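# Carry the desk bin, refill bottle upright inside, onto cart

## Task

Take the bin off the desk and set it on the cart so that the refill bottle ends up standing upright inside it. The cart must still be upright at the end, and no labelled container may be left tipped over. If the bin, the refill bottle or any other container touches the floor, the task fails, and it also fails if the robot falls or finishes leaning.

## Robot and tools

ROBOT. A LinearBot: a base that drives in any direction, a column about 1.7 m tall and a carriage that slides up it (lift_m, 0 to 1 m). The carriage holds two six-joint arms, left and right, each with a five-finger hand. Arm bases sit about 0.57 m + lift_m above the floor, and carriage parts hang about 0.15 m lower. A hand point reaches 0.78 m from its shoulder but only about 0.4 m below the arm base; straight fingers extend 0.07 m past it. Parked arm: joints 1-6 at 0, 0.05, 0.05, 1.45, 0, 0. Cameras: carriage_camera (fixed, looking forward and about 20 degrees down), left_wrist_camera and right_wrist_camera (on the little-finger side, aimed at the hand point). show_instructions displays two reference pages about the five-finger hand.

FRAMES. Base frame: metres, origin on the floor beneath the base centre, x forward, y left, z up. The left_hand and right_hand readings are hand points in this frame; the true hand is often lower than reported, especially at long reach or under load. base_odometry is in the odometry frame (the base frame at scene start), counts wheel turns only (slip counts as travel), heading in rad, left positive, -3.142 to 3.142.

move. Arguments: base, joints, speeds, min_time_s, cameras, blocking. base holds exactly one relative command, an offset from where the base last measured itself: translate_m (metres, forward +, -2 to 2), strafe_m (metres, left +, -2 to 2) or rotate_rad (radians, counter-clockwise +, -6.3 to 6.3). joints is one flat object for both arms, keyed by name, each value an absolute target: lift_m (m); left_/right_joint1_rad (-2.617 to 3.054, yaw, 0 forward, + left); joint2 (0 to 3.141, shoulder: 0 upper arm back level, 1.57 up, 3.14 forward level); joint3 (0 folded to 3.141 straight); joint4 (-1.57 to 1.57, wrist pitch, + lifts fingertips); joint5 (-1.57 to 1.57, wrist yaw, + turns fingertips right); joint6 (-2.094 to 2.094, roll, + clockwise seen from forearm). Hand keys per side, scale -1 to 1: _hand_little, _ring, _middle, _index, _thumb_bend (+1 straight, -1 curled), _thumb_turn (+1 beside palm, -1 opposite fingers), plus settings _hand_force_limit (about 0 N at -1 up to 10 N at +1, 15 N for thumb motors) and _hand_speed (-0.96 to 1; scene start is -0.8, force limit 0). speeds caps top speed for this action: translate_m/strafe_m 0.02-0.5 m/s, rotate_rad 0.05-1.57 rad/s, lift_m 0.02-0.27 m/s. min_time_s (0.1-8 s) sets the least duration of arm motions; 2 or more makes hand paths straighter. blocking true (default) returns once everything rests; false returns within about 0.5 s while motion continues. No action exceeds 15 s; 14 s gives time_out. A move with no action just reports state and images (all cameras by default).

wait(seconds 0-10, cameras) lets time pass and returns state; it ends early when running moves finish. stop(cameras) brakes all your running motions; stopped joints may keep pressing. zoom_image(camera, region [x0,y0,x1,y1] in pixels, at most 504 square) enlarges part of the newest image. finished_scene(scene 1) ends the scene irreversibly; the goal must then hold without the robot.

RESULTS. base_status and joint_status give each motion's outcome: done, moving, off_target (resting away from target, maybe still pushing), not_followed (a built-in check withheld the arm, line joint command not followed, e.g. arms too close), contact_stop or time_out. After an uncommanded stop the joint drops its target and holds, and later move/wait/finished_scene calls in that reply are skipped. on_its_own lists things the robot did unasked. motor_effort is percent of maximum, bracket = peak in the last action; JOINT TORQUES are noisy and offset. Hand lines: _hand_stopped_by lists six words (little, ring, middle, index, thumb_bend, thumb_turn): moving, target, force, stalled or fault; _load_n values are fingertip forces in N, positive when pushed open; a lost grip shows as loads dropping near 0. Motor temperatures per arm; MOTOR HOT appears at 75 C, and at 100 C that arm goes limp for 30-60 s (limit_stop_at_motor_heat), then needs targets resent.

GRIPPING. A finger motor only starts when its target changes; it stops at the target or when its load reaches the force limit, then locks. To grip harder raise the force limit and send a more-closed target. For gentle grips use _hand_speed -0.94 or lower. With thumb_turn at -1 the hand wraps objects about 0.035-0.065 m thick; thumb tip and index pad can pinch light items up to about 0.08 m.

CAUTIONS. Time passes while you think; stretched or loaded arms heat meanwhile, so park them. A level hand sags 7-25 cm under 1 kg. Arms have no contact stop and keep pressing. Arm-on-arm pressing can end the scene. Default base speeds make any contact a hard hit; drive slowly near furniture, and back off about 0.2 m after a contact_stop. Lowering the lift onto something presses hard before stopping. Do not reverse under a table edge. Tipping risk grows with a high carriage, stretched or loaded arms, pulling on held things and sudden stops. Avoid drops, slams, releasing moving objects, overloading fingers, and anything touching the floor. Loose objects may occasionally be nudged by outside pushes.

Each tool is called after ">>>" as name(argument=value, ...), one argument or row to a line, values as JSON.

Reference images:

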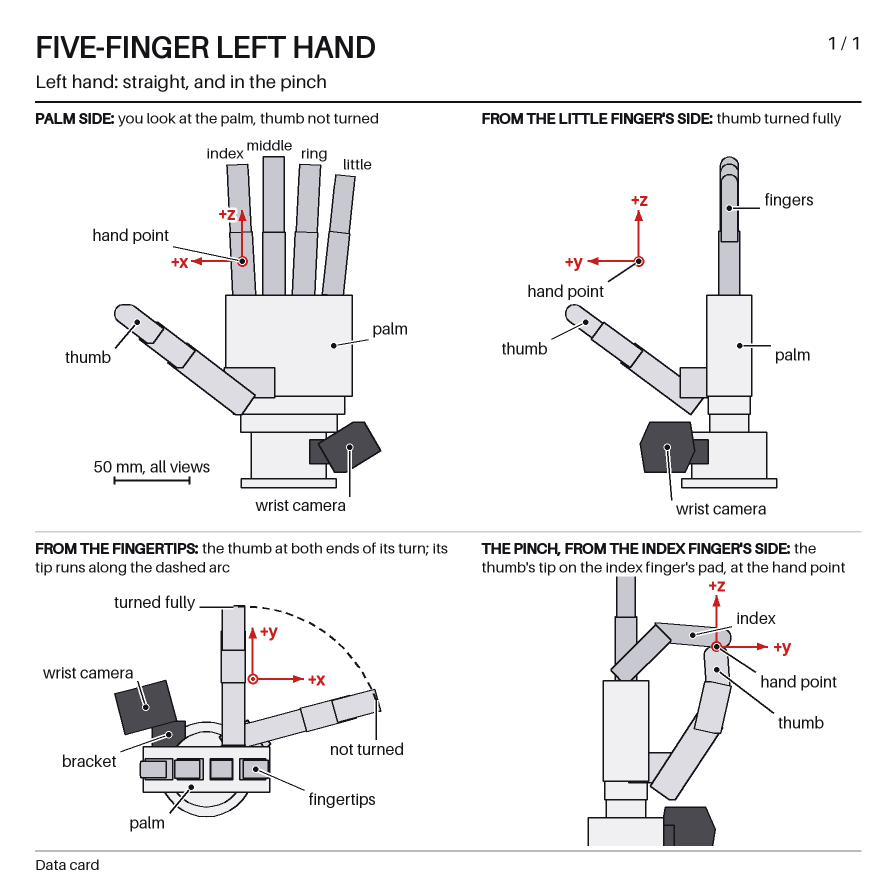

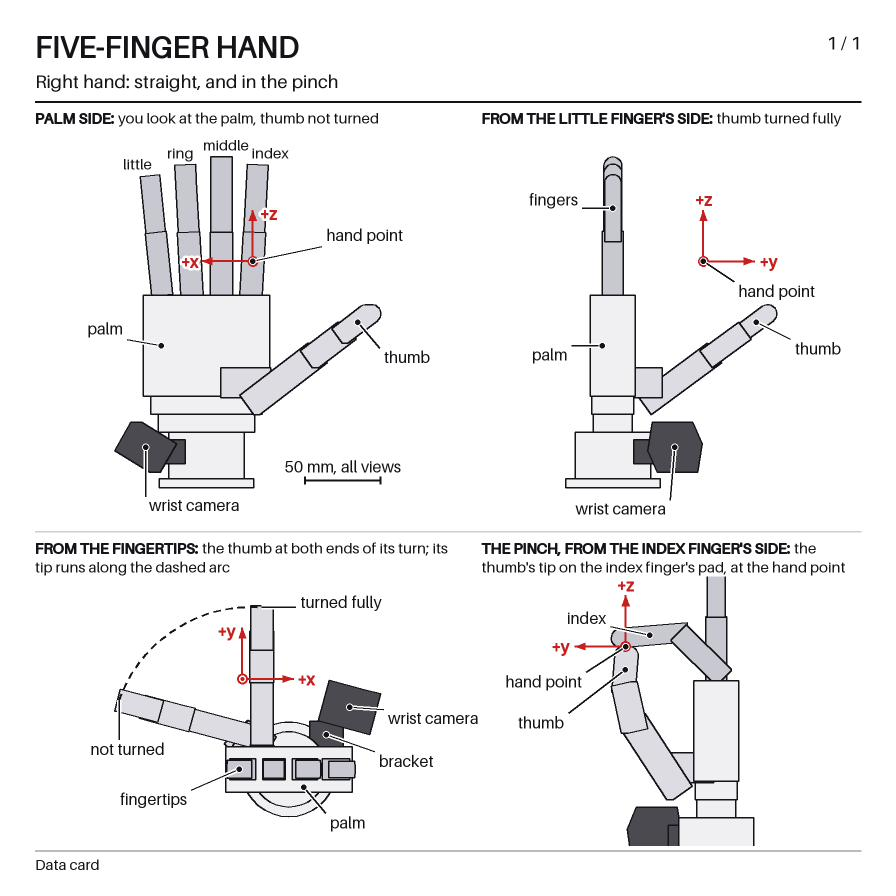

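## Session

>>> move(
)

Scene clock: 0.00 s.
Joint torques (N m): no reading
Motor temperatures (°C): left_arm=[29 34 32 30 29 29] | right_arm=[29 27 34 30 27 31]
base_odometry: x=+0.000 y=+0.000 heading=+0.000
base_status: not commanded
joint_positions: lift_m=+0.300 left_joint1_rad=+0.009 left_joint2_rad=+0.067 left_joint3_rad=+0.048 left_joint4_rad=+1.428 left_joint5_rad=-0.030 left_joint6_rad=+0.027 right_joint1_rad=-0.004 right_joint2_rad=+0.068 right_joint3_rad=+0.036 right_joint4_rad=+1.480 right_joint5_rad=-0.033 right_joint6_rad=-0.008 left_hand_little=+1.000 left_hand_ring=+1.000 left_hand_middle=+1.000 left_hand_index=+1.000 left_hand_thumb_turn=+1.000 left_hand_thumb_bend=+1.000 left_hand_force_limit=+0.000 left_hand_speed=-0.800 right_hand_little=+1.000 right_hand_ring=+1.000 right_hand_middle=+1.000 right_hand_index=+1.000 right_hand_thumb_turn=+1.000 right_hand_thumb_bend=+1.000 right_hand_force_limit=+0.000 right_hand_speed=-0.800
joint_status: not commanded
left_hand_stopped_by: target,target,target,target,target,target
right_hand_stopped_by: target,target,target,target,target,target
left_little_load_n: 0.0
left_ring_load_n: 0.0
left_middle_load_n: 0.0
left_index_load_n: 0.0
left_thumb_bend_load_n: 0.0
left_thumb_turn_load_n: 0.0
right_little_load_n: 0.0
right_ring_load_n: 0.0
right_middle_load_n: -0.5
right_index_load_n: 0.0
right_thumb_bend_load_n: 0.0
right_thumb_turn_load_n: 0.0
motor_effort: lift_m=+36 drive_wheels=-1
left_hand: x=+0.3326 y=+0.2968 z=+1.3279 quat_wxyz=(+0.718, -0.067, +0.047, -0.691) (m; base frame)
right_hand: x=+0.3225 y=-0.2827 z=+1.3269 quat_wxyz=(+0.702, -0.055, +0.032, -0.709) (m; base frame)
pictures: carriage_camera, left_wrist_camera, right_wrist_camera
Images, in order (width x height): carriage_camera 896x504, left_wrist_camera 896x504, right_wrist_camera 896x504.

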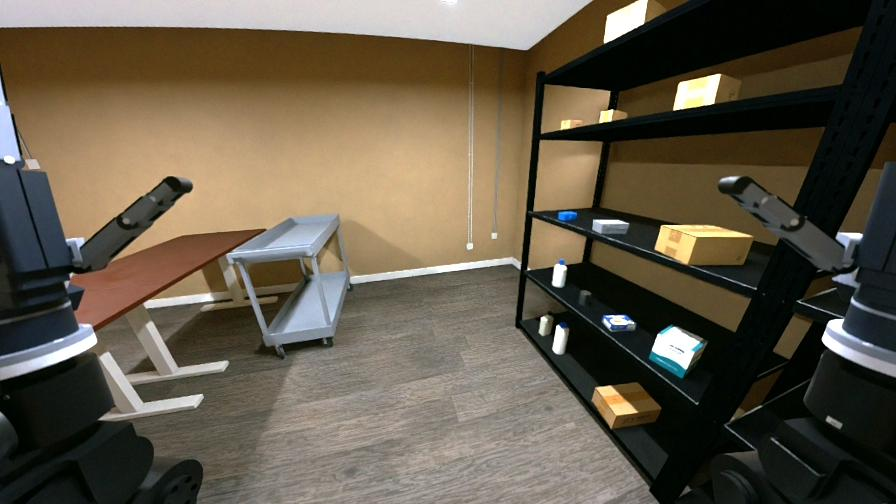

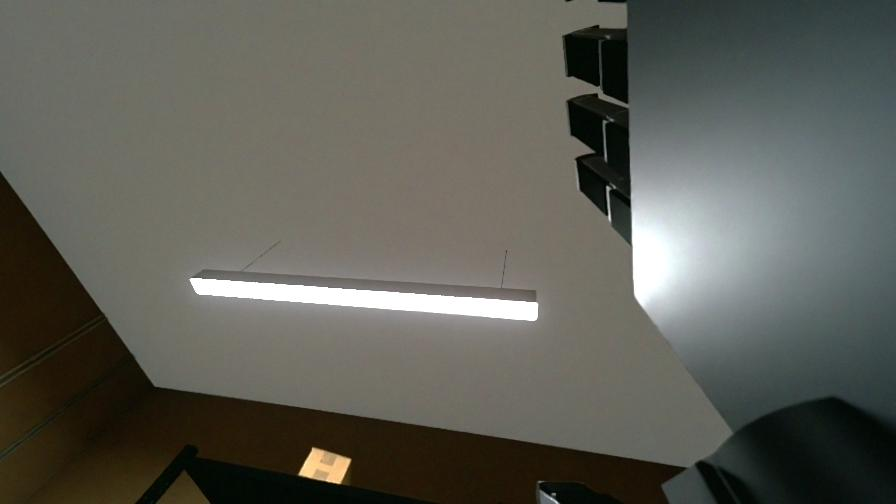

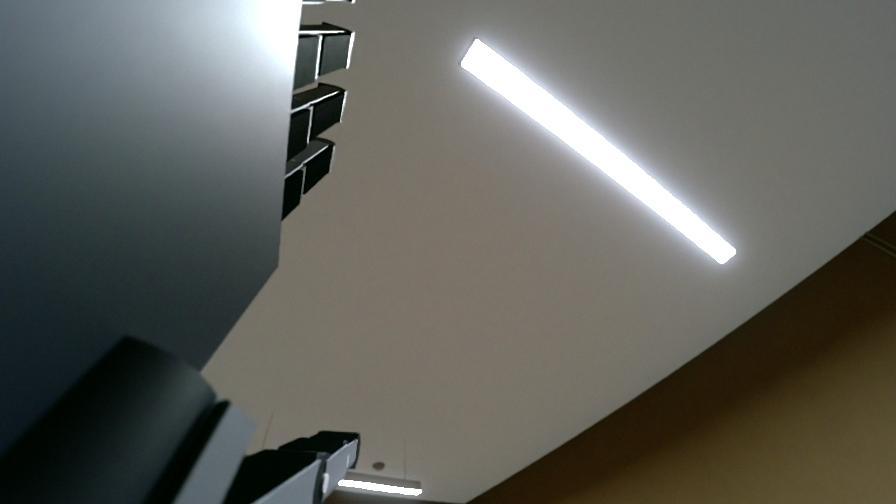

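>>> move(
  base={"rotate_rad": 0.9},
  cameras=["carriage_camera"],
)

Scene clock: 4.17 s.
Joint torques (N m): left_arm=[0.06 3.1 5.22 0.19 -0.07 0.05] | right_arm=[0.1 4.37 6.09 0.03 0.09 0.02]
move: done
base_odometry: x=+0.000 y=+0.000 heading=+0.900
base_status: done
joint_positions: lift_m=+0.300 left_joint1_rad=+0.009 left_joint2_rad=+0.067 left_joint3_rad=+0.048 left_joint4_rad=+1.429 left_joint5_rad=-0.030 left_joint6_rad=+0.027 right_joint1_rad=-0.004 right_joint2_rad=+0.068 right_joint3_rad=+0.036 right_joint4_rad=+1.478 right_joint5_rad=-0.033 right_joint6_rad=-0.008 left_hand_little=+1.000 left_hand_ring=+1.000 left_hand_middle=+1.000 left_hand_index=+1.000 left_hand_thumb_turn=+1.000 left_hand_thumb_bend=+1.000 left_hand_force_limit=+0.000 left_hand_speed=-0.800 right_hand_little=+1.000 right_hand_ring=+1.000 right_hand_middle=+1.000 right_hand_index=+1.000 right_hand_thumb_turn=+1.000 right_hand_thumb_bend=+1.000 right_hand_force_limit=+0.000 right_hand_speed=-0.800
joint_status: not commanded
left_hand_stopped_by: target,target,target,target,target,target
right_hand_stopped_by: target,target,target,target,target,target
left_little_load_n: 0.0
left_ring_load_n: 0.0
left_middle_load_n: 0.0
left_index_load_n: 0.0
left_thumb_bend_load_n: 0.0
left_thumb_turn_load_n: 0.0
right_little_load_n: 0.0
right_ring_load_n: 0.0
right_middle_load_n: 0.0
right_index_load_n: 0.0
right_thumb_bend_load_n: 0.0
right_thumb_turn_load_n: 0.0
motor_effort: lift_m=+36(37) drive_wheels=+9(18)
left_hand: x=+0.3325 y=+0.2968 z=+1.3279 quat_wxyz=(+0.718, -0.067, +0.047, -0.691)
right_hand: x=+0.3230 y=-0.2827 z=+1.3267 quat_wxyz=(+0.702, -0.056, +0.032, -0.709)
Images, in order (width x height): carriage_camera 896x504.

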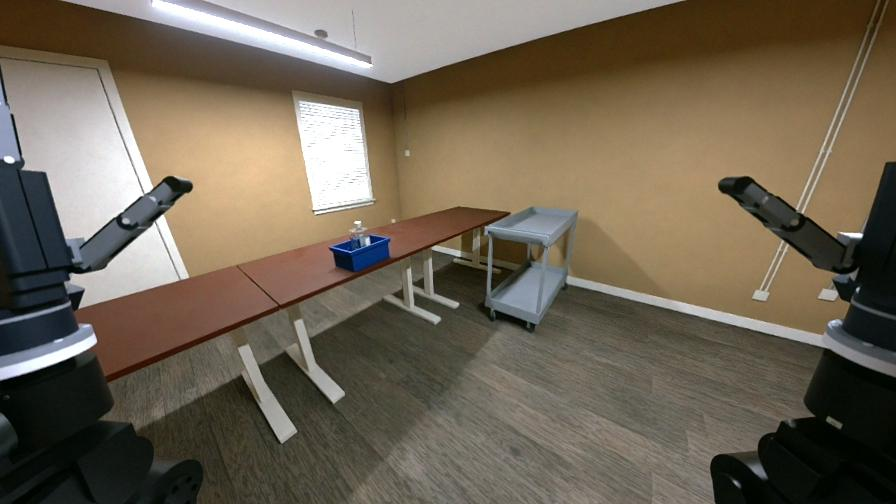

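>>> zoom_image(
  camera="carriage_camera",
  region=[300, 190, 440, 290],
)

>>> zoom_image(
  camera="carriage_camera",
  region=[440, 190, 620, 340],
)

Scaled by 3.600 from the camera's image (finer frame: 1280x720).

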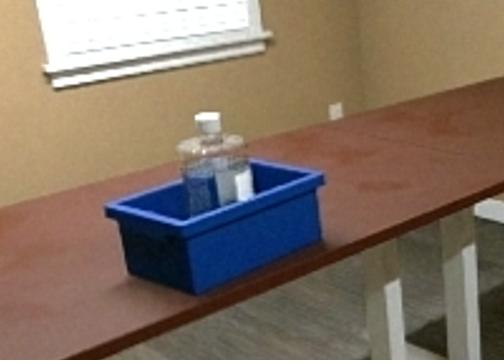

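Scaled by 2.800 from the camera's image (finer frame: 1280x720).

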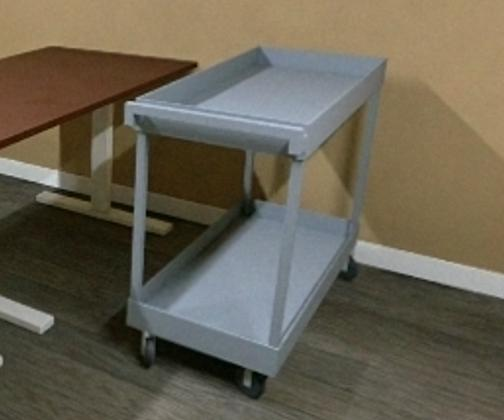

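>>> move(
  base={"rotate_rad": 0.93},
  cameras=["carriage_camera"],
)

>>> move(
  base={"strafe_m": -0.75},
  speeds={"strafe_m": 0.3},
  cameras=["carriage_camera"],
)

Scene clock: 32.20 s.
Joint torques (N m): left_arm=[0.06 3.14 5.23 0.19 -0.07 0.05] | right_arm=[0.12 4.14 6.06 0.05 0.09 0.02]
move: done
base_odometry: x=+0.000 y=+0.000 heading=+1.829
base_status: done
joint_positions: lift_m=+0.300 left_joint1_rad=+0.009 left_joint2_rad=+0.067 left_joint3_rad=+0.048 left_joint4_rad=+1.429 left_joint5_rad=-0.030 left_joint6_rad=+0.027 right_joint1_rad=-0.004 right_joint2_rad=+0.068 right_joint3_rad=+0.036 right_joint4_rad=+1.478 right_joint5_rad=-0.033 right_joint6_rad=-0.008 left_hand_little=+1.000 left_hand_ring=+1.000 left_hand_middle=+1.000 left_hand_index=+1.000 left_hand_thumb_turn=+1.000 left_hand_thumb_bend=+1.000 left_hand_force_limit=+0.000 left_hand_speed=-0.800 right_hand_little=+1.000 right_hand_ring=+1.000 right_hand_middle=+1.000 right_hand_index=+1.000 right_hand_thumb_turn=+1.000 right_hand_thumb_bend=+1.000 right_hand_force_limit=+0.000 right_hand_speed=-0.800
joint_status: not commanded
left_hand_stopped_by: target,target,target,target,target,target
right_hand_stopped_by: target,target,target,target,target,target
left_little_load_n: 0.0
left_ring_load_n: 0.0
left_middle_load_n: 0.0
left_index_load_n: 0.0
left_thumb_bend_load_n: 0.0
left_thumb_turn_load_n: 0.0
right_little_load_n: 0.0
right_ring_load_n: 0.0
right_middle_load_n: 0.0
right_index_load_n: 0.0
right_thumb_bend_load_n: 0.0
right_thumb_turn_load_n: 0.0
motor_effort: lift_m=+36(37) drive_wheels=+10(16)
left_hand: x=+0.3325 y=+0.2968 z=+1.3279 quat_wxyz=(+0.718, -0.067, +0.047, -0.691)
right_hand: x=+0.3231 y=-0.2827 z=+1.3267 quat_wxyz=(+0.702, -0.056, +0.032, -0.709)
Images, in order (width x height): carriage_camera 896x504.

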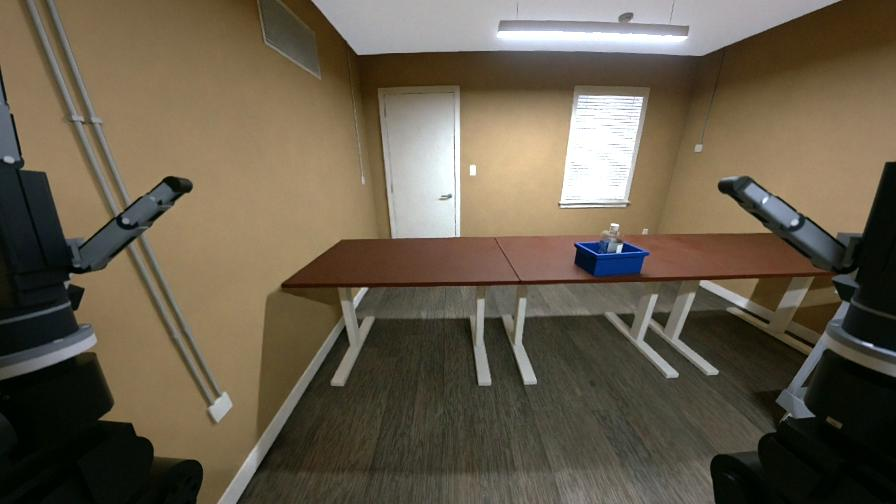

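Scene clock: 36.20 s.
Joint torques (N m): left_arm=[-0.01 3.08 5.23 0.18 -0.08 0.05] | right_arm=[0.13 4.23 6.06 0.03 0.14 0.02]
move: done
base_odometry: x=+0.725 y=+0.193 heading=+1.830
base_status: done
joint_positions: lift_m=+0.300 left_joint1_rad=+0.009 left_joint2_rad=+0.067 left_joint3_rad=+0.048 left_joint4_rad=+1.429 left_joint5_rad=-0.030 left_joint6_rad=+0.027 right_joint1_rad=-0.004 right_joint2_rad=+0.068 right_joint3_rad=+0.036 right_joint4_rad=+1.478 right_joint5_rad=-0.033 right_joint6_rad=-0.008 left_hand_little=+1.000 left_hand_ring=+1.000 left_hand_middle=+1.000 left_hand_index=+1.000 left_hand_thumb_turn=+1.000 left_hand_thumb_bend=+1.000 left_hand_force_limit=+0.000 left_hand_speed=-0.800 right_hand_little=+1.000 right_hand_ring=+1.000 right_hand_middle=+1.000 right_hand_index=+1.000 right_hand_thumb_turn=+1.000 right_hand_thumb_bend=+1.000 right_hand_force_limit=+0.000 right_hand_speed=-0.800
joint_status: not commanded
left_hand_stopped_by: target,target,target,target,target,target
right_hand_stopped_by: target,target,target,target,target,target
left_little_load_n: 0.0
left_ring_load_n: 0.0
left_middle_load_n: 0.0
left_index_load_n: 0.0
left_thumb_bend_load_n: 0.0
left_thumb_turn_load_n: 0.0
right_little_load_n: 0.0
right_ring_load_n: 0.0
right_middle_load_n: 0.0
right_index_load_n: 0.0
right_thumb_bend_load_n: 0.0
right_thumb_turn_load_n: 0.0
motor_effort: lift_m=+36(37) drive_wheels=-9(23)
left_hand: x=+0.3325 y=+0.2968 z=+1.3279 quat_wxyz=(+0.718, -0.067, +0.047, -0.691)
right_hand: x=+0.3231 y=-0.2827 z=+1.3267 quat_wxyz=(+0.702, -0.056, +0.032, -0.709)
Images, in order (width x height): carriage_camera 896x504.

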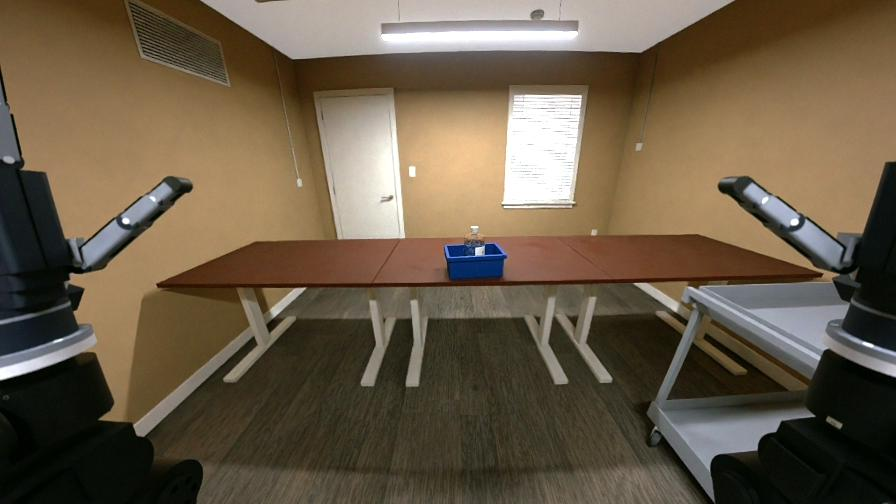

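>>> move(
  base={"rotate_rad": 0.045},
)

>>> move(
  base={"strafe_m": -0.12},
  speeds={"strafe_m": 0.2},
)

>>> move(
  base={"translate_m": 0.45},
  speeds={"translate_m": 0.25},
  cameras=["carriage_camera"],
)

Scene clock: 47.77 s.
Joint torques (N m): left_arm=[0.05 3.07 5.31 0.21 -0.08 0.05] | right_arm=[0.12 4.18 6.19 0.03 0.09 0.02]
move: done
base_odometry: x=+0.725 y=+0.193 heading=+1.874
base_status: done
joint_positions: lift_m=+0.300 left_joint1_rad=+0.009 left_joint2_rad=+0.067 left_joint3_rad=+0.048 left_joint4_rad=+1.427 left_joint5_rad=-0.030 left_joint6_rad=+0.027 right_joint1_rad=-0.004 right_joint2_rad=+0.068 right_joint3_rad=+0.036 right_joint4_rad=+1.480 right_joint5_rad=-0.033 right_joint6_rad=-0.008 left_hand_little=+1.000 left_hand_ring=+1.000 left_hand_middle=+1.000 left_hand_index=+1.000 left_hand_thumb_turn=+1.000 left_hand_thumb_bend=+1.000 left_hand_force_limit=+0.000 left_hand_speed=-0.800 right_hand_little=+1.000 right_hand_ring=+1.000 right_hand_middle=+1.000 right_hand_index=+1.000 right_hand_thumb_turn=+1.000 right_hand_thumb_bend=+1.000 right_hand_force_limit=+0.000 right_hand_speed=-0.800
joint_status: not commanded
left_hand_stopped_by: target,target,target,target,target,target
right_hand_stopped_by: target,target,target,target,target,target
left_little_load_n: 0.0
left_ring_load_n: 0.0
left_middle_load_n: 0.0
left_index_load_n: 0.0
left_thumb_bend_load_n: 0.0
left_thumb_turn_load_n: -0.5
right_little_load_n: 0.0
right_ring_load_n: 0.0
right_middle_load_n: 0.0
right_index_load_n: 0.0
right_thumb_bend_load_n: 0.0
right_thumb_turn_load_n: 0.0
motor_effort: lift_m=+36(37) drive_wheels=-8(10)
left_hand: x=+0.3328 y=+0.2968 z=+1.3278 quat_wxyz=(+0.718, -0.068, +0.047, -0.691)
right_hand: x=+0.3226 y=-0.2827 z=+1.3269 quat_wxyz=(+0.702, -0.055, +0.032, -0.709)
pictures: none

Scene clock: 49.57 s.
Joint torques (N m): left_arm=[0.08 3.07 5.26 0.19 -0.08 0.05] | right_arm=[0.14 4.23 6.15 0 0.09 0.02]
move: done
base_odometry: x=+0.840 y=+0.229 heading=+1.876
base_status: done
joint_positions: lift_m=+0.300 left_joint1_rad=+0.009 left_joint2_rad=+0.067 left_joint3_rad=+0.048 left_joint4_rad=+1.427 left_joint5_rad=-0.030 left_joint6_rad=+0.027 right_joint1_rad=-0.003 right_joint2_rad=+0.068 right_joint3_rad=+0.036 right_joint4_rad=+1.480 right_joint5_rad=-0.033 right_joint6_rad=-0.008 left_hand_little=+1.000 left_hand_ring=+1.000 left_hand_middle=+1.000 left_hand_index=+1.000 left_hand_thumb_turn=+1.000 left_hand_thumb_bend=+1.000 left_hand_force_limit=+0.000 left_hand_speed=-0.800 right_hand_little=+1.000 right_hand_ring=+1.000 right_hand_middle=+1.000 right_hand_index=+1.000 right_hand_thumb_turn=+1.000 right_hand_thumb_bend=+1.000 right_hand_force_limit=+0.000 right_hand_speed=-0.800
joint_status: not commanded
left_hand_stopped_by: target,target,target,target,target,target
right_hand_stopped_by: target,target,target,target,target,target
left_little_load_n: 0.0
left_ring_load_n: 0.0
left_middle_load_n: 0.0
left_index_load_n: 0.0
left_thumb_bend_load_n: 0.0
left_thumb_turn_load_n: 0.0
right_little_load_n: 0.0
right_ring_load_n: 0.0
right_middle_load_n: 0.0
right_index_load_n: 0.0
right_thumb_bend_load_n: 0.0
right_thumb_turn_load_n: 0.0
motor_effort: lift_m=+36(37) drive_wheels=-7(19)
left_hand: x=+0.3328 y=+0.2968 z=+1.3278 quat_wxyz=(+0.718, -0.068, +0.048, -0.691)
right_hand: x=+0.3225 y=-0.2827 z=+1.3269 quat_wxyz=(+0.702, -0.055, +0.032, -0.709)
pictures: none

Scene clock: 52.67 s.
Joint torques (N m): left_arm=[0.05 3.07 5.24 0.17 -0.08 0.05] | right_arm=[0.1 4.21 6.12 0.01 0.09 0.02]
move: done
base_odometry: x=+0.705 y=+0.658 heading=+1.875
base_status: done
joint_positions: lift_m=+0.300 left_joint1_rad=+0.009 left_joint2_rad=+0.067 left_joint3_rad=+0.048 left_joint4_rad=+1.431 left_joint5_rad=-0.030 left_joint6_rad=+0.027 right_joint1_rad=-0.003 right_joint2_rad=+0.068 right_joint3_rad=+0.036 right_joint4_rad=+1.480 right_joint5_rad=-0.033 right_joint6_rad=-0.008 left_hand_little=+1.000 left_hand_ring=+1.000 left_hand_middle=+1.000 left_hand_index=+1.000 left_hand_thumb_turn=+1.000 left_hand_thumb_bend=+1.000 left_hand_force_limit=+0.000 left_hand_speed=-0.800 right_hand_little=+1.000 right_hand_ring=+1.000 right_hand_middle=+1.000 right_hand_index=+1.000 right_hand_thumb_turn=+1.000 right_hand_thumb_bend=+1.000 right_hand_force_limit=+0.000 right_hand_speed=-0.800
joint_status: not commanded
left_hand_stopped_by: target,target,target,target,target,target
right_hand_stopped_by: target,target,target,target,target,target
left_little_load_n: 0.0
left_ring_load_n: 0.0
left_middle_load_n: 0.0
left_index_load_n: 0.0
left_thumb_bend_load_n: 0.0
left_thumb_turn_load_n: 0.0
right_little_load_n: 0.0
right_ring_load_n: 0.0
right_middle_load_n: 0.0
right_index_load_n: 0.0
right_thumb_bend_load_n: 0.0
right_thumb_turn_load_n: 0.0
motor_effort: lift_m=+36(37) drive_wheels=-4(14)
left_hand: x=+0.3320 y=+0.2968 z=+1.3281 quat_wxyz=(+0.718, -0.067, +0.046, -0.691)
right_hand: x=+0.3226 y=-0.2827 z=+1.3268 quat_wxyz=(+0.702, -0.055, +0.032, -0.709)
Images, in order (width x height): carriage_camera 896x504.

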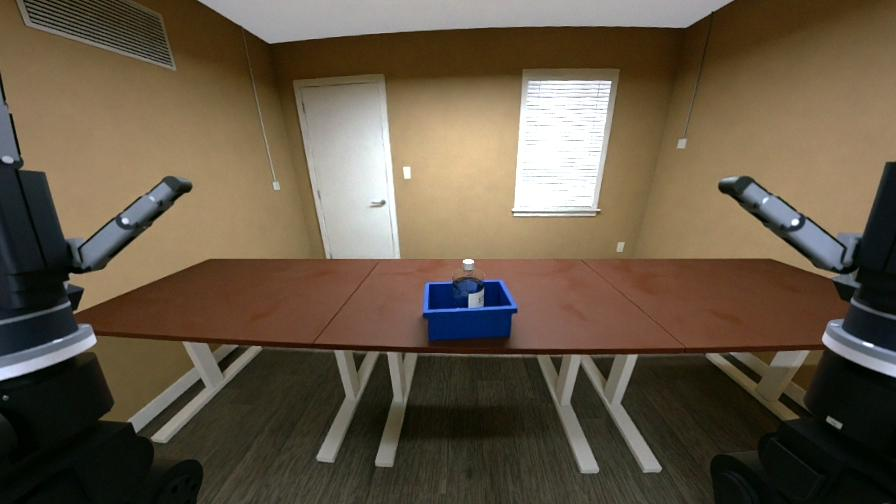

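>>> zoom_image(
  camera="carriage_camera",
  region=[370, 230, 570, 370],
)

Scaled by 2.520 from the camera's image (finer frame: 1280x720).

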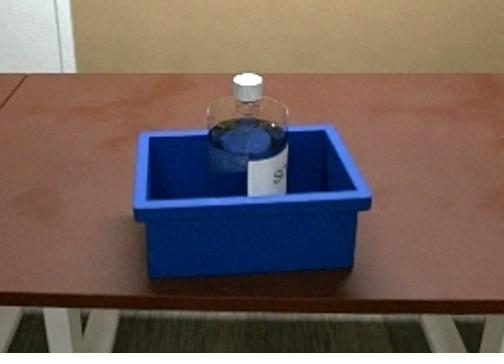

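>>> move(
  base={"rotate_rad": 0.07},
  joints={"lift_m": 0.6},
)

>>> move(
  joints={"left_joint1_rad": 0, "left_joint2_rad": 1.2, "left_joint3_rad": 1.0, "left_joint4_rad": -1.3, "left_joint5_rad": 0, "left_joint6_rad": 0, "right_joint1_rad": 0, "right_joint2_rad": 1.2, "right_joint3_rad": 1.0, "right_joint4_rad": -1.3, "right_joint5_rad": 0, "right_joint6_rad": 0},
  min_time_s=4,
  cameras=["all"],
)

Scene clock: 116.37 s.
Joint torques (N m): left_arm=[0.05 3.07 5.24 0.17 -0.07 0.06] | right_arm=[0.1 4.21 6.09 0.04 0.1 0.02]
move: done
base_odometry: x=+0.705 y=+0.659 heading=+1.944
base_status: done
joint_positions: lift_m=+0.600 left_joint1_rad=+0.009 left_joint2_rad=+0.067 left_joint3_rad=+0.048 left_joint4_rad=+1.429 left_joint5_rad=-0.030 left_joint6_rad=+0.027 right_joint1_rad=-0.003 right_joint2_rad=+0.068 right_joint3_rad=+0.036 right_joint4_rad=+1.480 right_joint5_rad=-0.034 right_joint6_rad=-0.008 left_hand_little=+1.000 left_hand_ring=+1.000 left_hand_middle=+1.000 left_hand_index=+1.000 left_hand_thumb_turn=+1.000 left_hand_thumb_bend=+1.000 left_hand_force_limit=+0.000 left_hand_speed=-0.800 right_hand_little=+1.000 right_hand_ring=+1.000 right_hand_middle=+1.000 right_hand_index=+1.000 right_hand_thumb_turn=+1.000 right_hand_thumb_bend=+1.000 right_hand_force_limit=+0.000 right_hand_speed=-0.800
joint_status: all done
left_hand_stopped_by: target,target,target,target,target,target
right_hand_stopped_by: target,target,target,target,target,target
left_little_load_n: 0.0
left_ring_load_n: 0.0
left_middle_load_n: 0.0
left_index_load_n: 0.0
left_thumb_bend_load_n: 0.0
left_thumb_turn_load_n: 0.0
right_little_load_n: 0.0
right_ring_load_n: 0.0
right_middle_load_n: 0.0
right_index_load_n: 0.0
right_thumb_bend_load_n: 0.0
right_thumb_turn_load_n: 0.0
motor_effort: lift_m=+39(47) drive_wheels=-3(12)
left_hand: x=+0.3324 y=+0.2969 z=+1.6277 quat_wxyz=(+0.718, -0.067, +0.047, -0.691)
right_hand: x=+0.3226 y=-0.2826 z=+1.6266 quat_wxyz=(+0.702, -0.056, +0.032, -0.709)
pictures: none

Scene clock: 120.70 s.
Joint torques (N m): left_arm=[-0.75 -1.42 7.24 0.38 0.02 -0.1] | right_arm=[0.4 -1.06 8.96 0.42 0.15 0.08]
Motor temperatures (°C): left_arm=[29 35 35 30 29 29] | right_arm=[29 28 39 30 27 31]
move: done
base_odometry: x=+0.705 y=+0.659 heading=+1.944
base_status: not commanded
joint_positions: lift_m=+0.600 left_joint1_rad=+0.009 left_joint2_rad=+1.190 left_joint3_rad=+0.978 left_joint4_rad=-1.288 left_joint5_rad=-0.012 left_joint6_rad=+0.014 right_joint1_rad=-0.003 right_joint2_rad=+1.193 right_joint3_rad=+0.971 right_joint4_rad=-1.288 right_joint5_rad=-0.010 right_joint6_rad=-0.006 left_hand_little=+1.000 left_hand_ring=+1.000 left_hand_middle=+1.000 left_hand_index=+1.000 left_hand_thumb_turn=+1.000 left_hand_thumb_bend=+1.000 left_hand_force_limit=+0.000 left_hand_speed=-0.800 right_hand_little=+1.000 right_hand_ring=+1.000 right_hand_middle=+1.000 right_hand_index=+1.000 right_hand_thumb_turn=+1.000 right_hand_thumb_bend=+1.000 right_hand_force_limit=+0.000 right_hand_speed=-0.800
joint_status: all done
left_hand_stopped_by: target,target,target,target,target,target
right_hand_stopped_by: target,target,target,target,target,target
left_little_load_n: 0.0
left_ring_load_n: 0.0
left_middle_load_n: 0.0
left_index_load_n: 0.0
left_thumb_bend_load_n: 0.0
left_thumb_turn_load_n: 0.0
right_little_load_n: 0.0
right_ring_load_n: 0.0
right_middle_load_n: 0.0
right_index_load_n: 0.0
right_thumb_bend_load_n: 0.0
right_thumb_turn_load_n: 0.0
motor_effort: lift_m=+38(39) drive_wheels=-4(9)
left_hand: x=+0.3590 y=+0.2928 z=+1.2792 quat_wxyz=(+0.030, -0.705, +0.708, -0.020)
right_hand: x=+0.3573 y=-0.2871 z=+1.2781 quat_wxyz=(+0.026, -0.708, +0.706, -0.018)
pictures: carriage_camera, left_wrist_camera, right_wrist_camera
Images, in order (width x height): carriage_camera 896x504, left_wrist_camera 896x504, right_wrist_camera 896x504.

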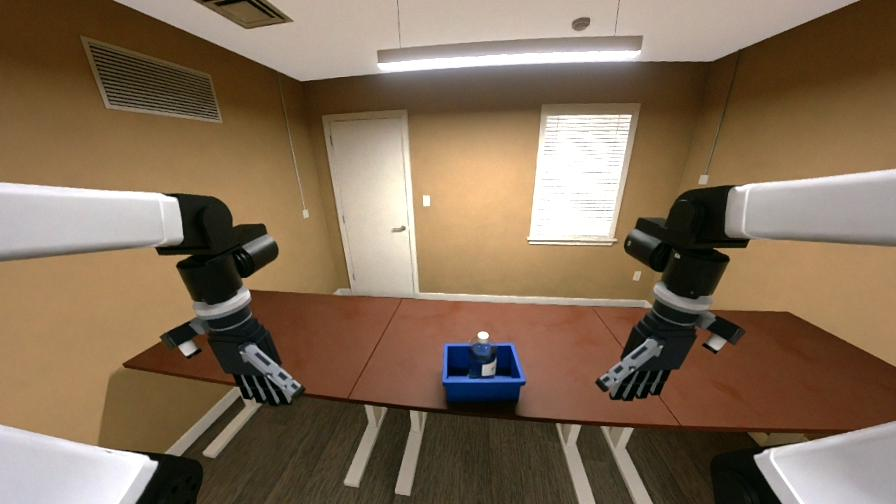

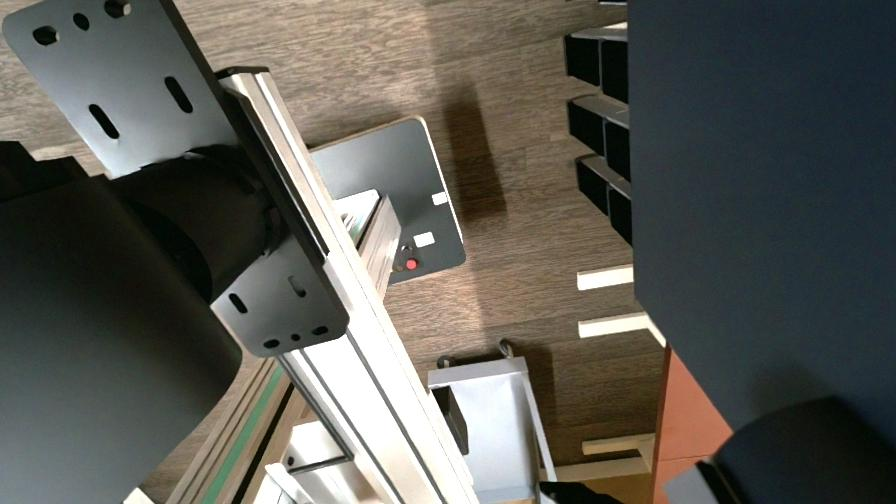

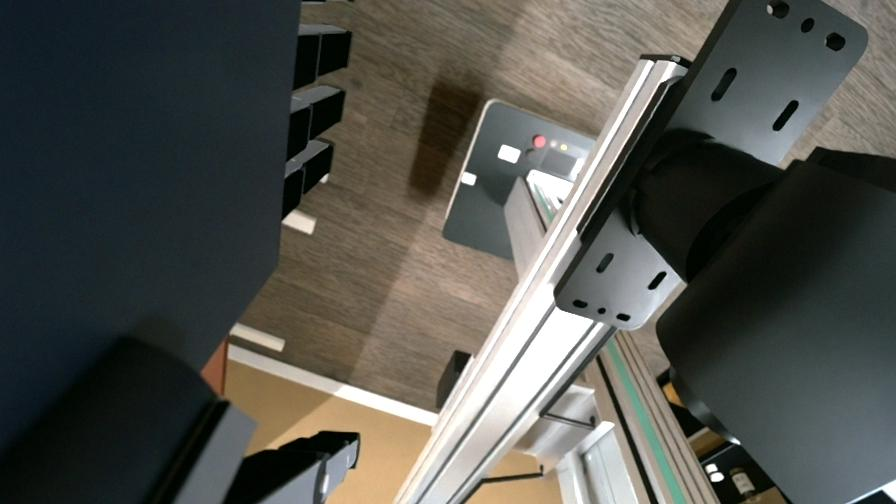

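>>> move(
  joints={"left_joint1_rad": -0.2, "left_joint2_rad": 1.6, "left_joint3_rad": 1.4, "left_joint4_rad": -1.37, "left_joint5_rad": 0, "left_joint6_rad": -1.77, "right_joint1_rad": 0.2, "right_joint2_rad": 1.6, "right_joint3_rad": 1.4, "right_joint4_rad": -1.37, "right_joint5_rad": 0, "right_joint6_rad": 1.77, "left_hand_thumb_turn": -1, "right_hand_thumb_turn": -1},
  min_time_s=4,
  cameras=["all"],
)

Scene clock: 140.23 s.
Joint torques (N m): left_arm=[-0.61 -3.99 7.1 0.25 0.04 -0.1] | right_arm=[0.59 -4.07 8.83 0.28 0.11 0.08]
move: done
base_odometry: x=+0.705 y=+0.659 heading=+1.944
base_status: not commanded
joint_positions: lift_m=+0.600 left_joint1_rad=-0.192 left_joint2_rad=+1.584 left_joint3_rad=+1.379 left_joint4_rad=-1.359 left_joint5_rad=-0.012 left_joint6_rad=-1.756 right_joint1_rad=+0.194 right_joint2_rad=+1.590 right_joint3_rad=+1.372 right_joint4_rad=-1.358 right_joint5_rad=-0.009 right_joint6_rad=+1.764 left_hand_little=+1.000 left_hand_ring=+1.000 left_hand_middle=+1.000 left_hand_index=+1.000 left_hand_thumb_turn=-1.000 left_hand_thumb_bend=+1.000 left_hand_force_limit=+0.000 left_hand_speed=-0.800 right_hand_little=+1.000 right_hand_ring=+1.000 right_hand_middle=+1.000 right_hand_index=+1.000 right_hand_thumb_turn=-1.000 right_hand_thumb_bend=+1.000 right_hand_force_limit=+0.000 right_hand_speed=-0.800
joint_status: all done
left_hand_stopped_by: target,target,target,target,target,target
right_hand_stopped_by: target,target,target,target,target,target
left_little_load_n: 0.0
left_ring_load_n: 0.0
left_middle_load_n: 0.0
left_index_load_n: 0.0
left_thumb_bend_load_n: 0.0
left_thumb_turn_load_n: 0.0
right_little_load_n: 0.0
right_ring_load_n: 0.0
right_middle_load_n: 0.0
right_index_load_n: 0.0
right_thumb_bend_load_n: 0.0
right_thumb_turn_load_n: 0.0
motor_effort: lift_m=+39(39) drive_wheels=-2(7)
left_hand: x=+0.5291 y=+0.2079 z=+1.3034 quat_wxyz=(+0.005, -1.000, +0.004, -0.004)
right_hand: x=+0.5271 y=-0.2039 z=+1.3006 quat_wxyz=(-0.004, -0.001, +1.000, +0.004)
pictures: carriage_camera, left_wrist_camera, right_wrist_camera
Images, in order (width x height): carriage_camera 896x504, left_wrist_camera 896x504, right_wrist_camera 896x504.

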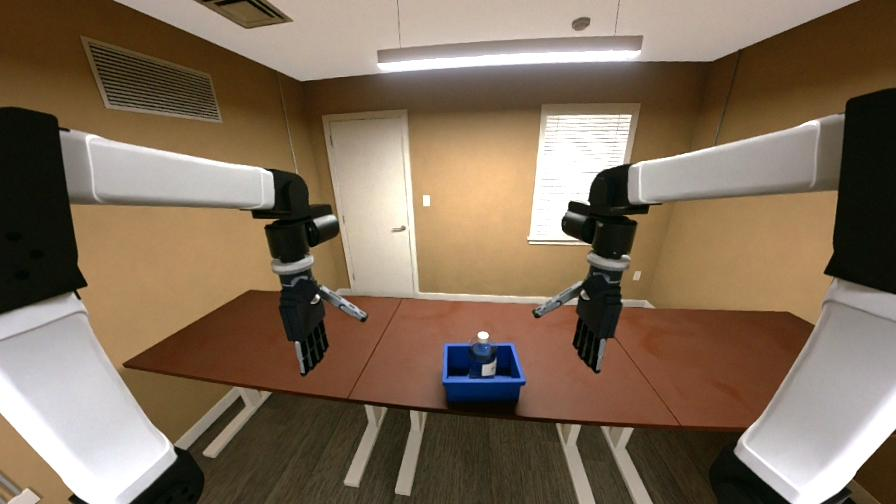

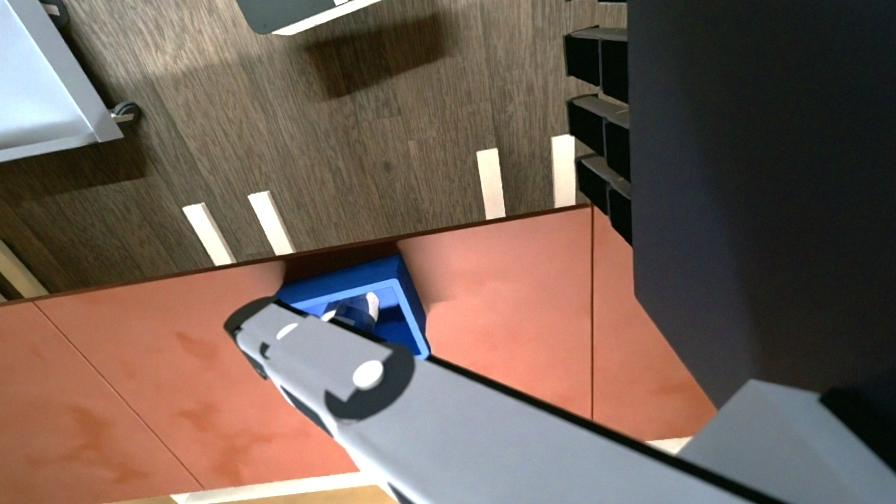

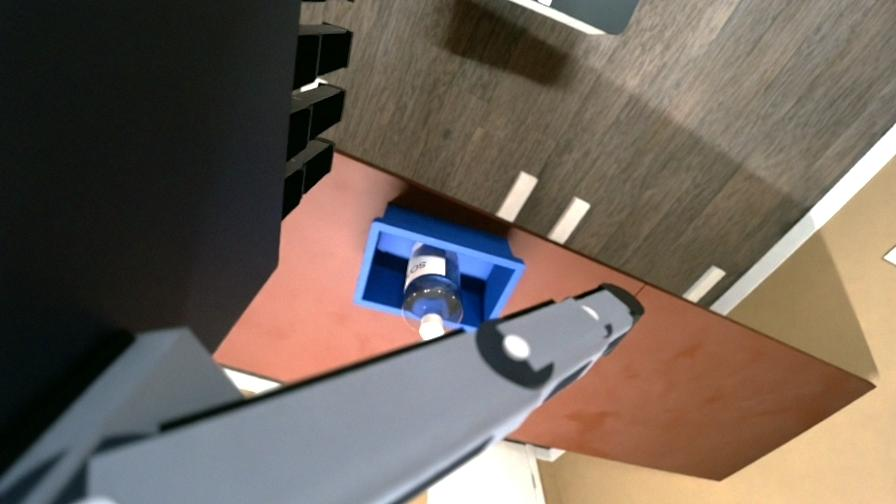

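>>> zoom_image(
  camera="carriage_camera",
  region=[400, 300, 640, 440],
)

>>> zoom_image(
  camera="carriage_camera",
  region=[240, 260, 400, 400],
)

>>> zoom_image(
  camera="right_wrist_camera",
  region=[270, 100, 620, 400],
)

Scaled by 2.100 from the camera's image (finer frame: 1280x720).

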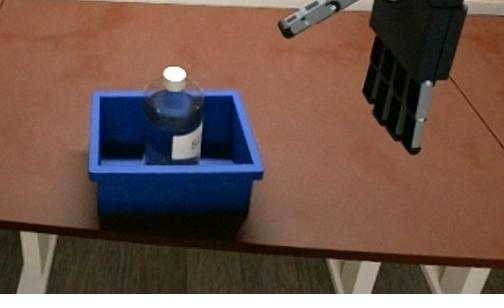

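Scaled by 3.150 from the camera's image (finer frame: 1280x720).

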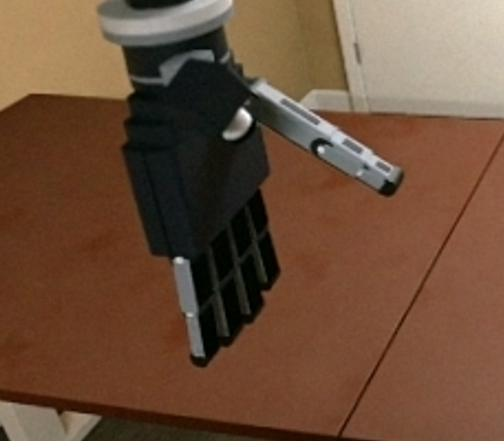

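Scaled by 1.440 from the camera's image (finer frame: 1280x720).

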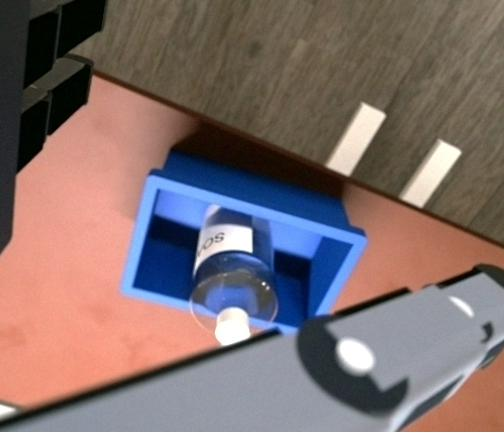

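>>> move(
  base={"strafe_m": -0.128},
  speeds={"strafe_m": 0.15},
)

>>> move(
  base={"translate_m": 0.3},
  speeds={"translate_m": 0.15},
  cameras=["all"],
)

Scene clock: 198.70 s.
Joint torques (N m): left_arm=[-0.35 -3.97 7.09 0.28 0.02 -0.1] | right_arm=[0.31 -4.23 8.75 0.3 0.1 0.08]
move: done
base_odometry: x=+0.824 y=+0.706 heading=+1.945
base_status: done
joint_positions: lift_m=+0.600 left_joint1_rad=-0.195 left_joint2_rad=+1.584 left_joint3_rad=+1.379 left_joint4_rad=-1.362 left_joint5_rad=-0.010 left_joint6_rad=-1.756 right_joint1_rad=+0.198 right_joint2_rad=+1.592 right_joint3_rad=+1.373 right_joint4_rad=-1.362 right_joint5_rad=-0.007 right_joint6_rad=+1.764 left_hand_little=+1.000 left_hand_ring=+1.000 left_hand_middle=+1.000 left_hand_index=+1.000 left_hand_thumb_turn=-1.000 left_hand_thumb_bend=+1.000 left_hand_force_limit=+0.000 left_hand_speed=-0.800 right_hand_little=+1.000 right_hand_ring=+1.000 right_hand_middle=+1.000 right_hand_index=+1.000 right_hand_thumb_turn=-1.000 right_hand_thumb_bend=+1.000 right_hand_force_limit=+0.000 right_hand_speed=-0.800
joint_status: not commanded
left_hand_stopped_by: target,target,target,target,target,target
right_hand_stopped_by: target,target,target,target,target,target
left_little_load_n: -0.5
left_ring_load_n: 0.0
left_middle_load_n: 0.0
left_index_load_n: 0.0
left_thumb_bend_load_n: 0.0
left_thumb_turn_load_n: 0.0
right_little_load_n: 0.0
right_ring_load_n: 0.0
right_middle_load_n: 0.0
right_index_load_n: 0.0
right_thumb_bend_load_n: -0.5
right_thumb_turn_load_n: 0.0
motor_effort: lift_m=+38(39) drive_wheels=+1(12)
left_hand: x=+0.5279 y=+0.2069 z=+1.3034 quat_wxyz=(+0.004, -1.000, +0.005, -0.003)
right_hand: x=+0.5261 y=-0.2033 z=+1.3000 quat_wxyz=(-0.006, -0.003, +1.000, +0.002)
pictures: none

Scene clock: 201.70 s.
Joint torques (N m): left_arm=[-0.32 -4.19 7.01 0.3 0.02 -0.1] | right_arm=[0.27 -4.42 8.68 0.34 0.09 0.08]
move: done
base_odometry: x=+0.715 y=+0.985 heading=+1.944
base_status: done
joint_positions: lift_m=+0.600 left_joint1_rad=-0.195 left_joint2_rad=+1.586 left_joint3_rad=+1.379 left_joint4_rad=-1.366 left_joint5_rad=-0.010 left_joint6_rad=-1.756 right_joint1_rad=+0.198 right_joint2_rad=+1.593 right_joint3_rad=+1.373 right_joint4_rad=-1.365 right_joint5_rad=-0.007 right_joint6_rad=+1.764 left_hand_little=+1.000 left_hand_ring=+1.000 left_hand_middle=+1.000 left_hand_index=+1.000 left_hand_thumb_turn=-1.000 left_hand_thumb_bend=+1.000 left_hand_force_limit=+0.000 left_hand_speed=-0.800 right_hand_little=+1.000 right_hand_ring=+1.000 right_hand_middle=+1.000 right_hand_index=+1.000 right_hand_thumb_turn=-1.000 right_hand_thumb_bend=+1.000 right_hand_force_limit=+0.000 right_hand_speed=-0.800
joint_status: not commanded
left_hand_stopped_by: target,target,target,target,target,target
right_hand_stopped_by: target,target,target,target,target,target
left_little_load_n: 0.0
left_ring_load_n: 0.0
left_middle_load_n: 0.0
left_index_load_n: 0.0
left_thumb_bend_load_n: 0.0
left_thumb_turn_load_n: 0.0
right_little_load_n: 0.0
right_ring_load_n: 0.0
right_middle_load_n: 0.0
right_index_load_n: 0.0
right_thumb_bend_load_n: 0.0
right_thumb_turn_load_n: 0.0
motor_effort: lift_m=+39(39) drive_wheels=-5(13)
left_hand: x=+0.5270 y=+0.2071 z=+1.3025 quat_wxyz=(+0.005, -1.000, +0.005, +0.000)
right_hand: x=+0.5252 y=-0.2036 z=+1.2996 quat_wxyz=(-0.008, -0.003, +1.000, +0.002)
pictures: carriage_camera, left_wrist_camera, right_wrist_camera
Images, in order (width x height): carriage_camera 896x504, left_wrist_camera 896x504, right_wrist_camera 896x504.

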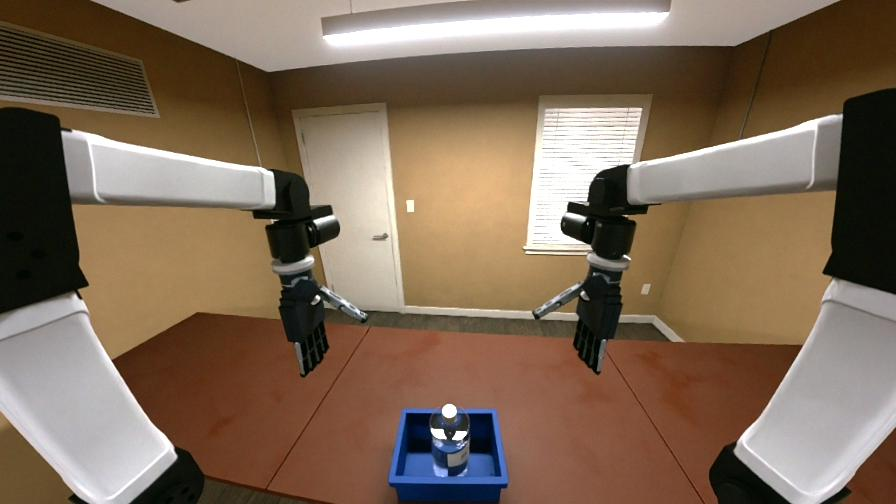

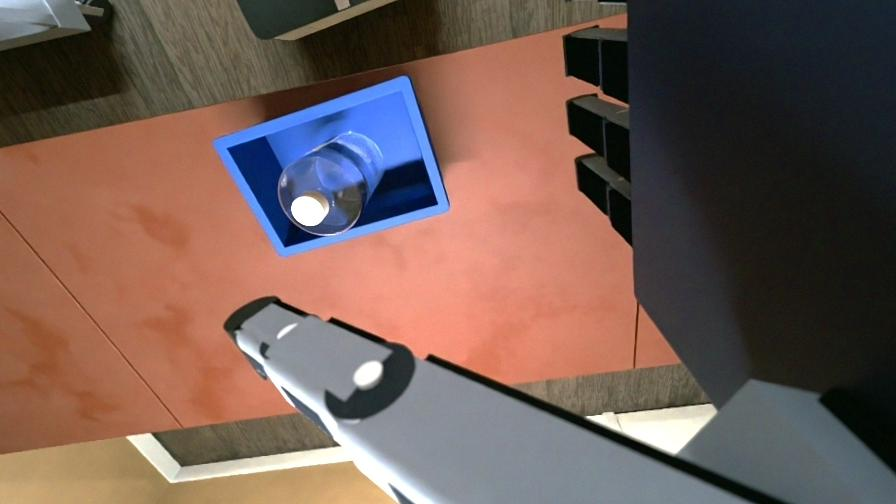

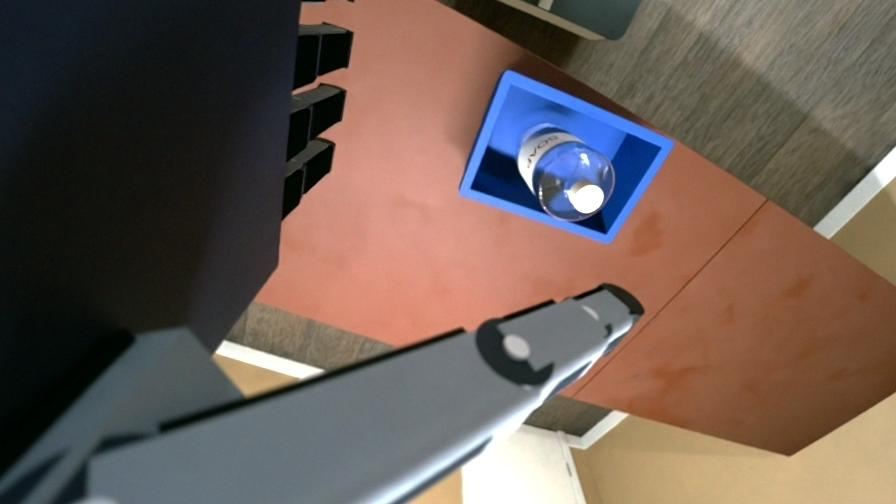

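>>> zoom_image(
  camera="carriage_camera",
  region=[370, 390, 530, 504],
)

Scaled by 3.150 from the camera's image (finer frame: 1280x720).

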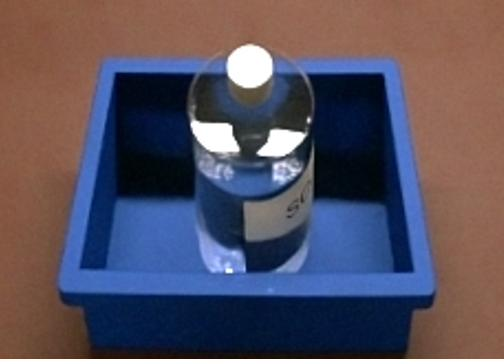

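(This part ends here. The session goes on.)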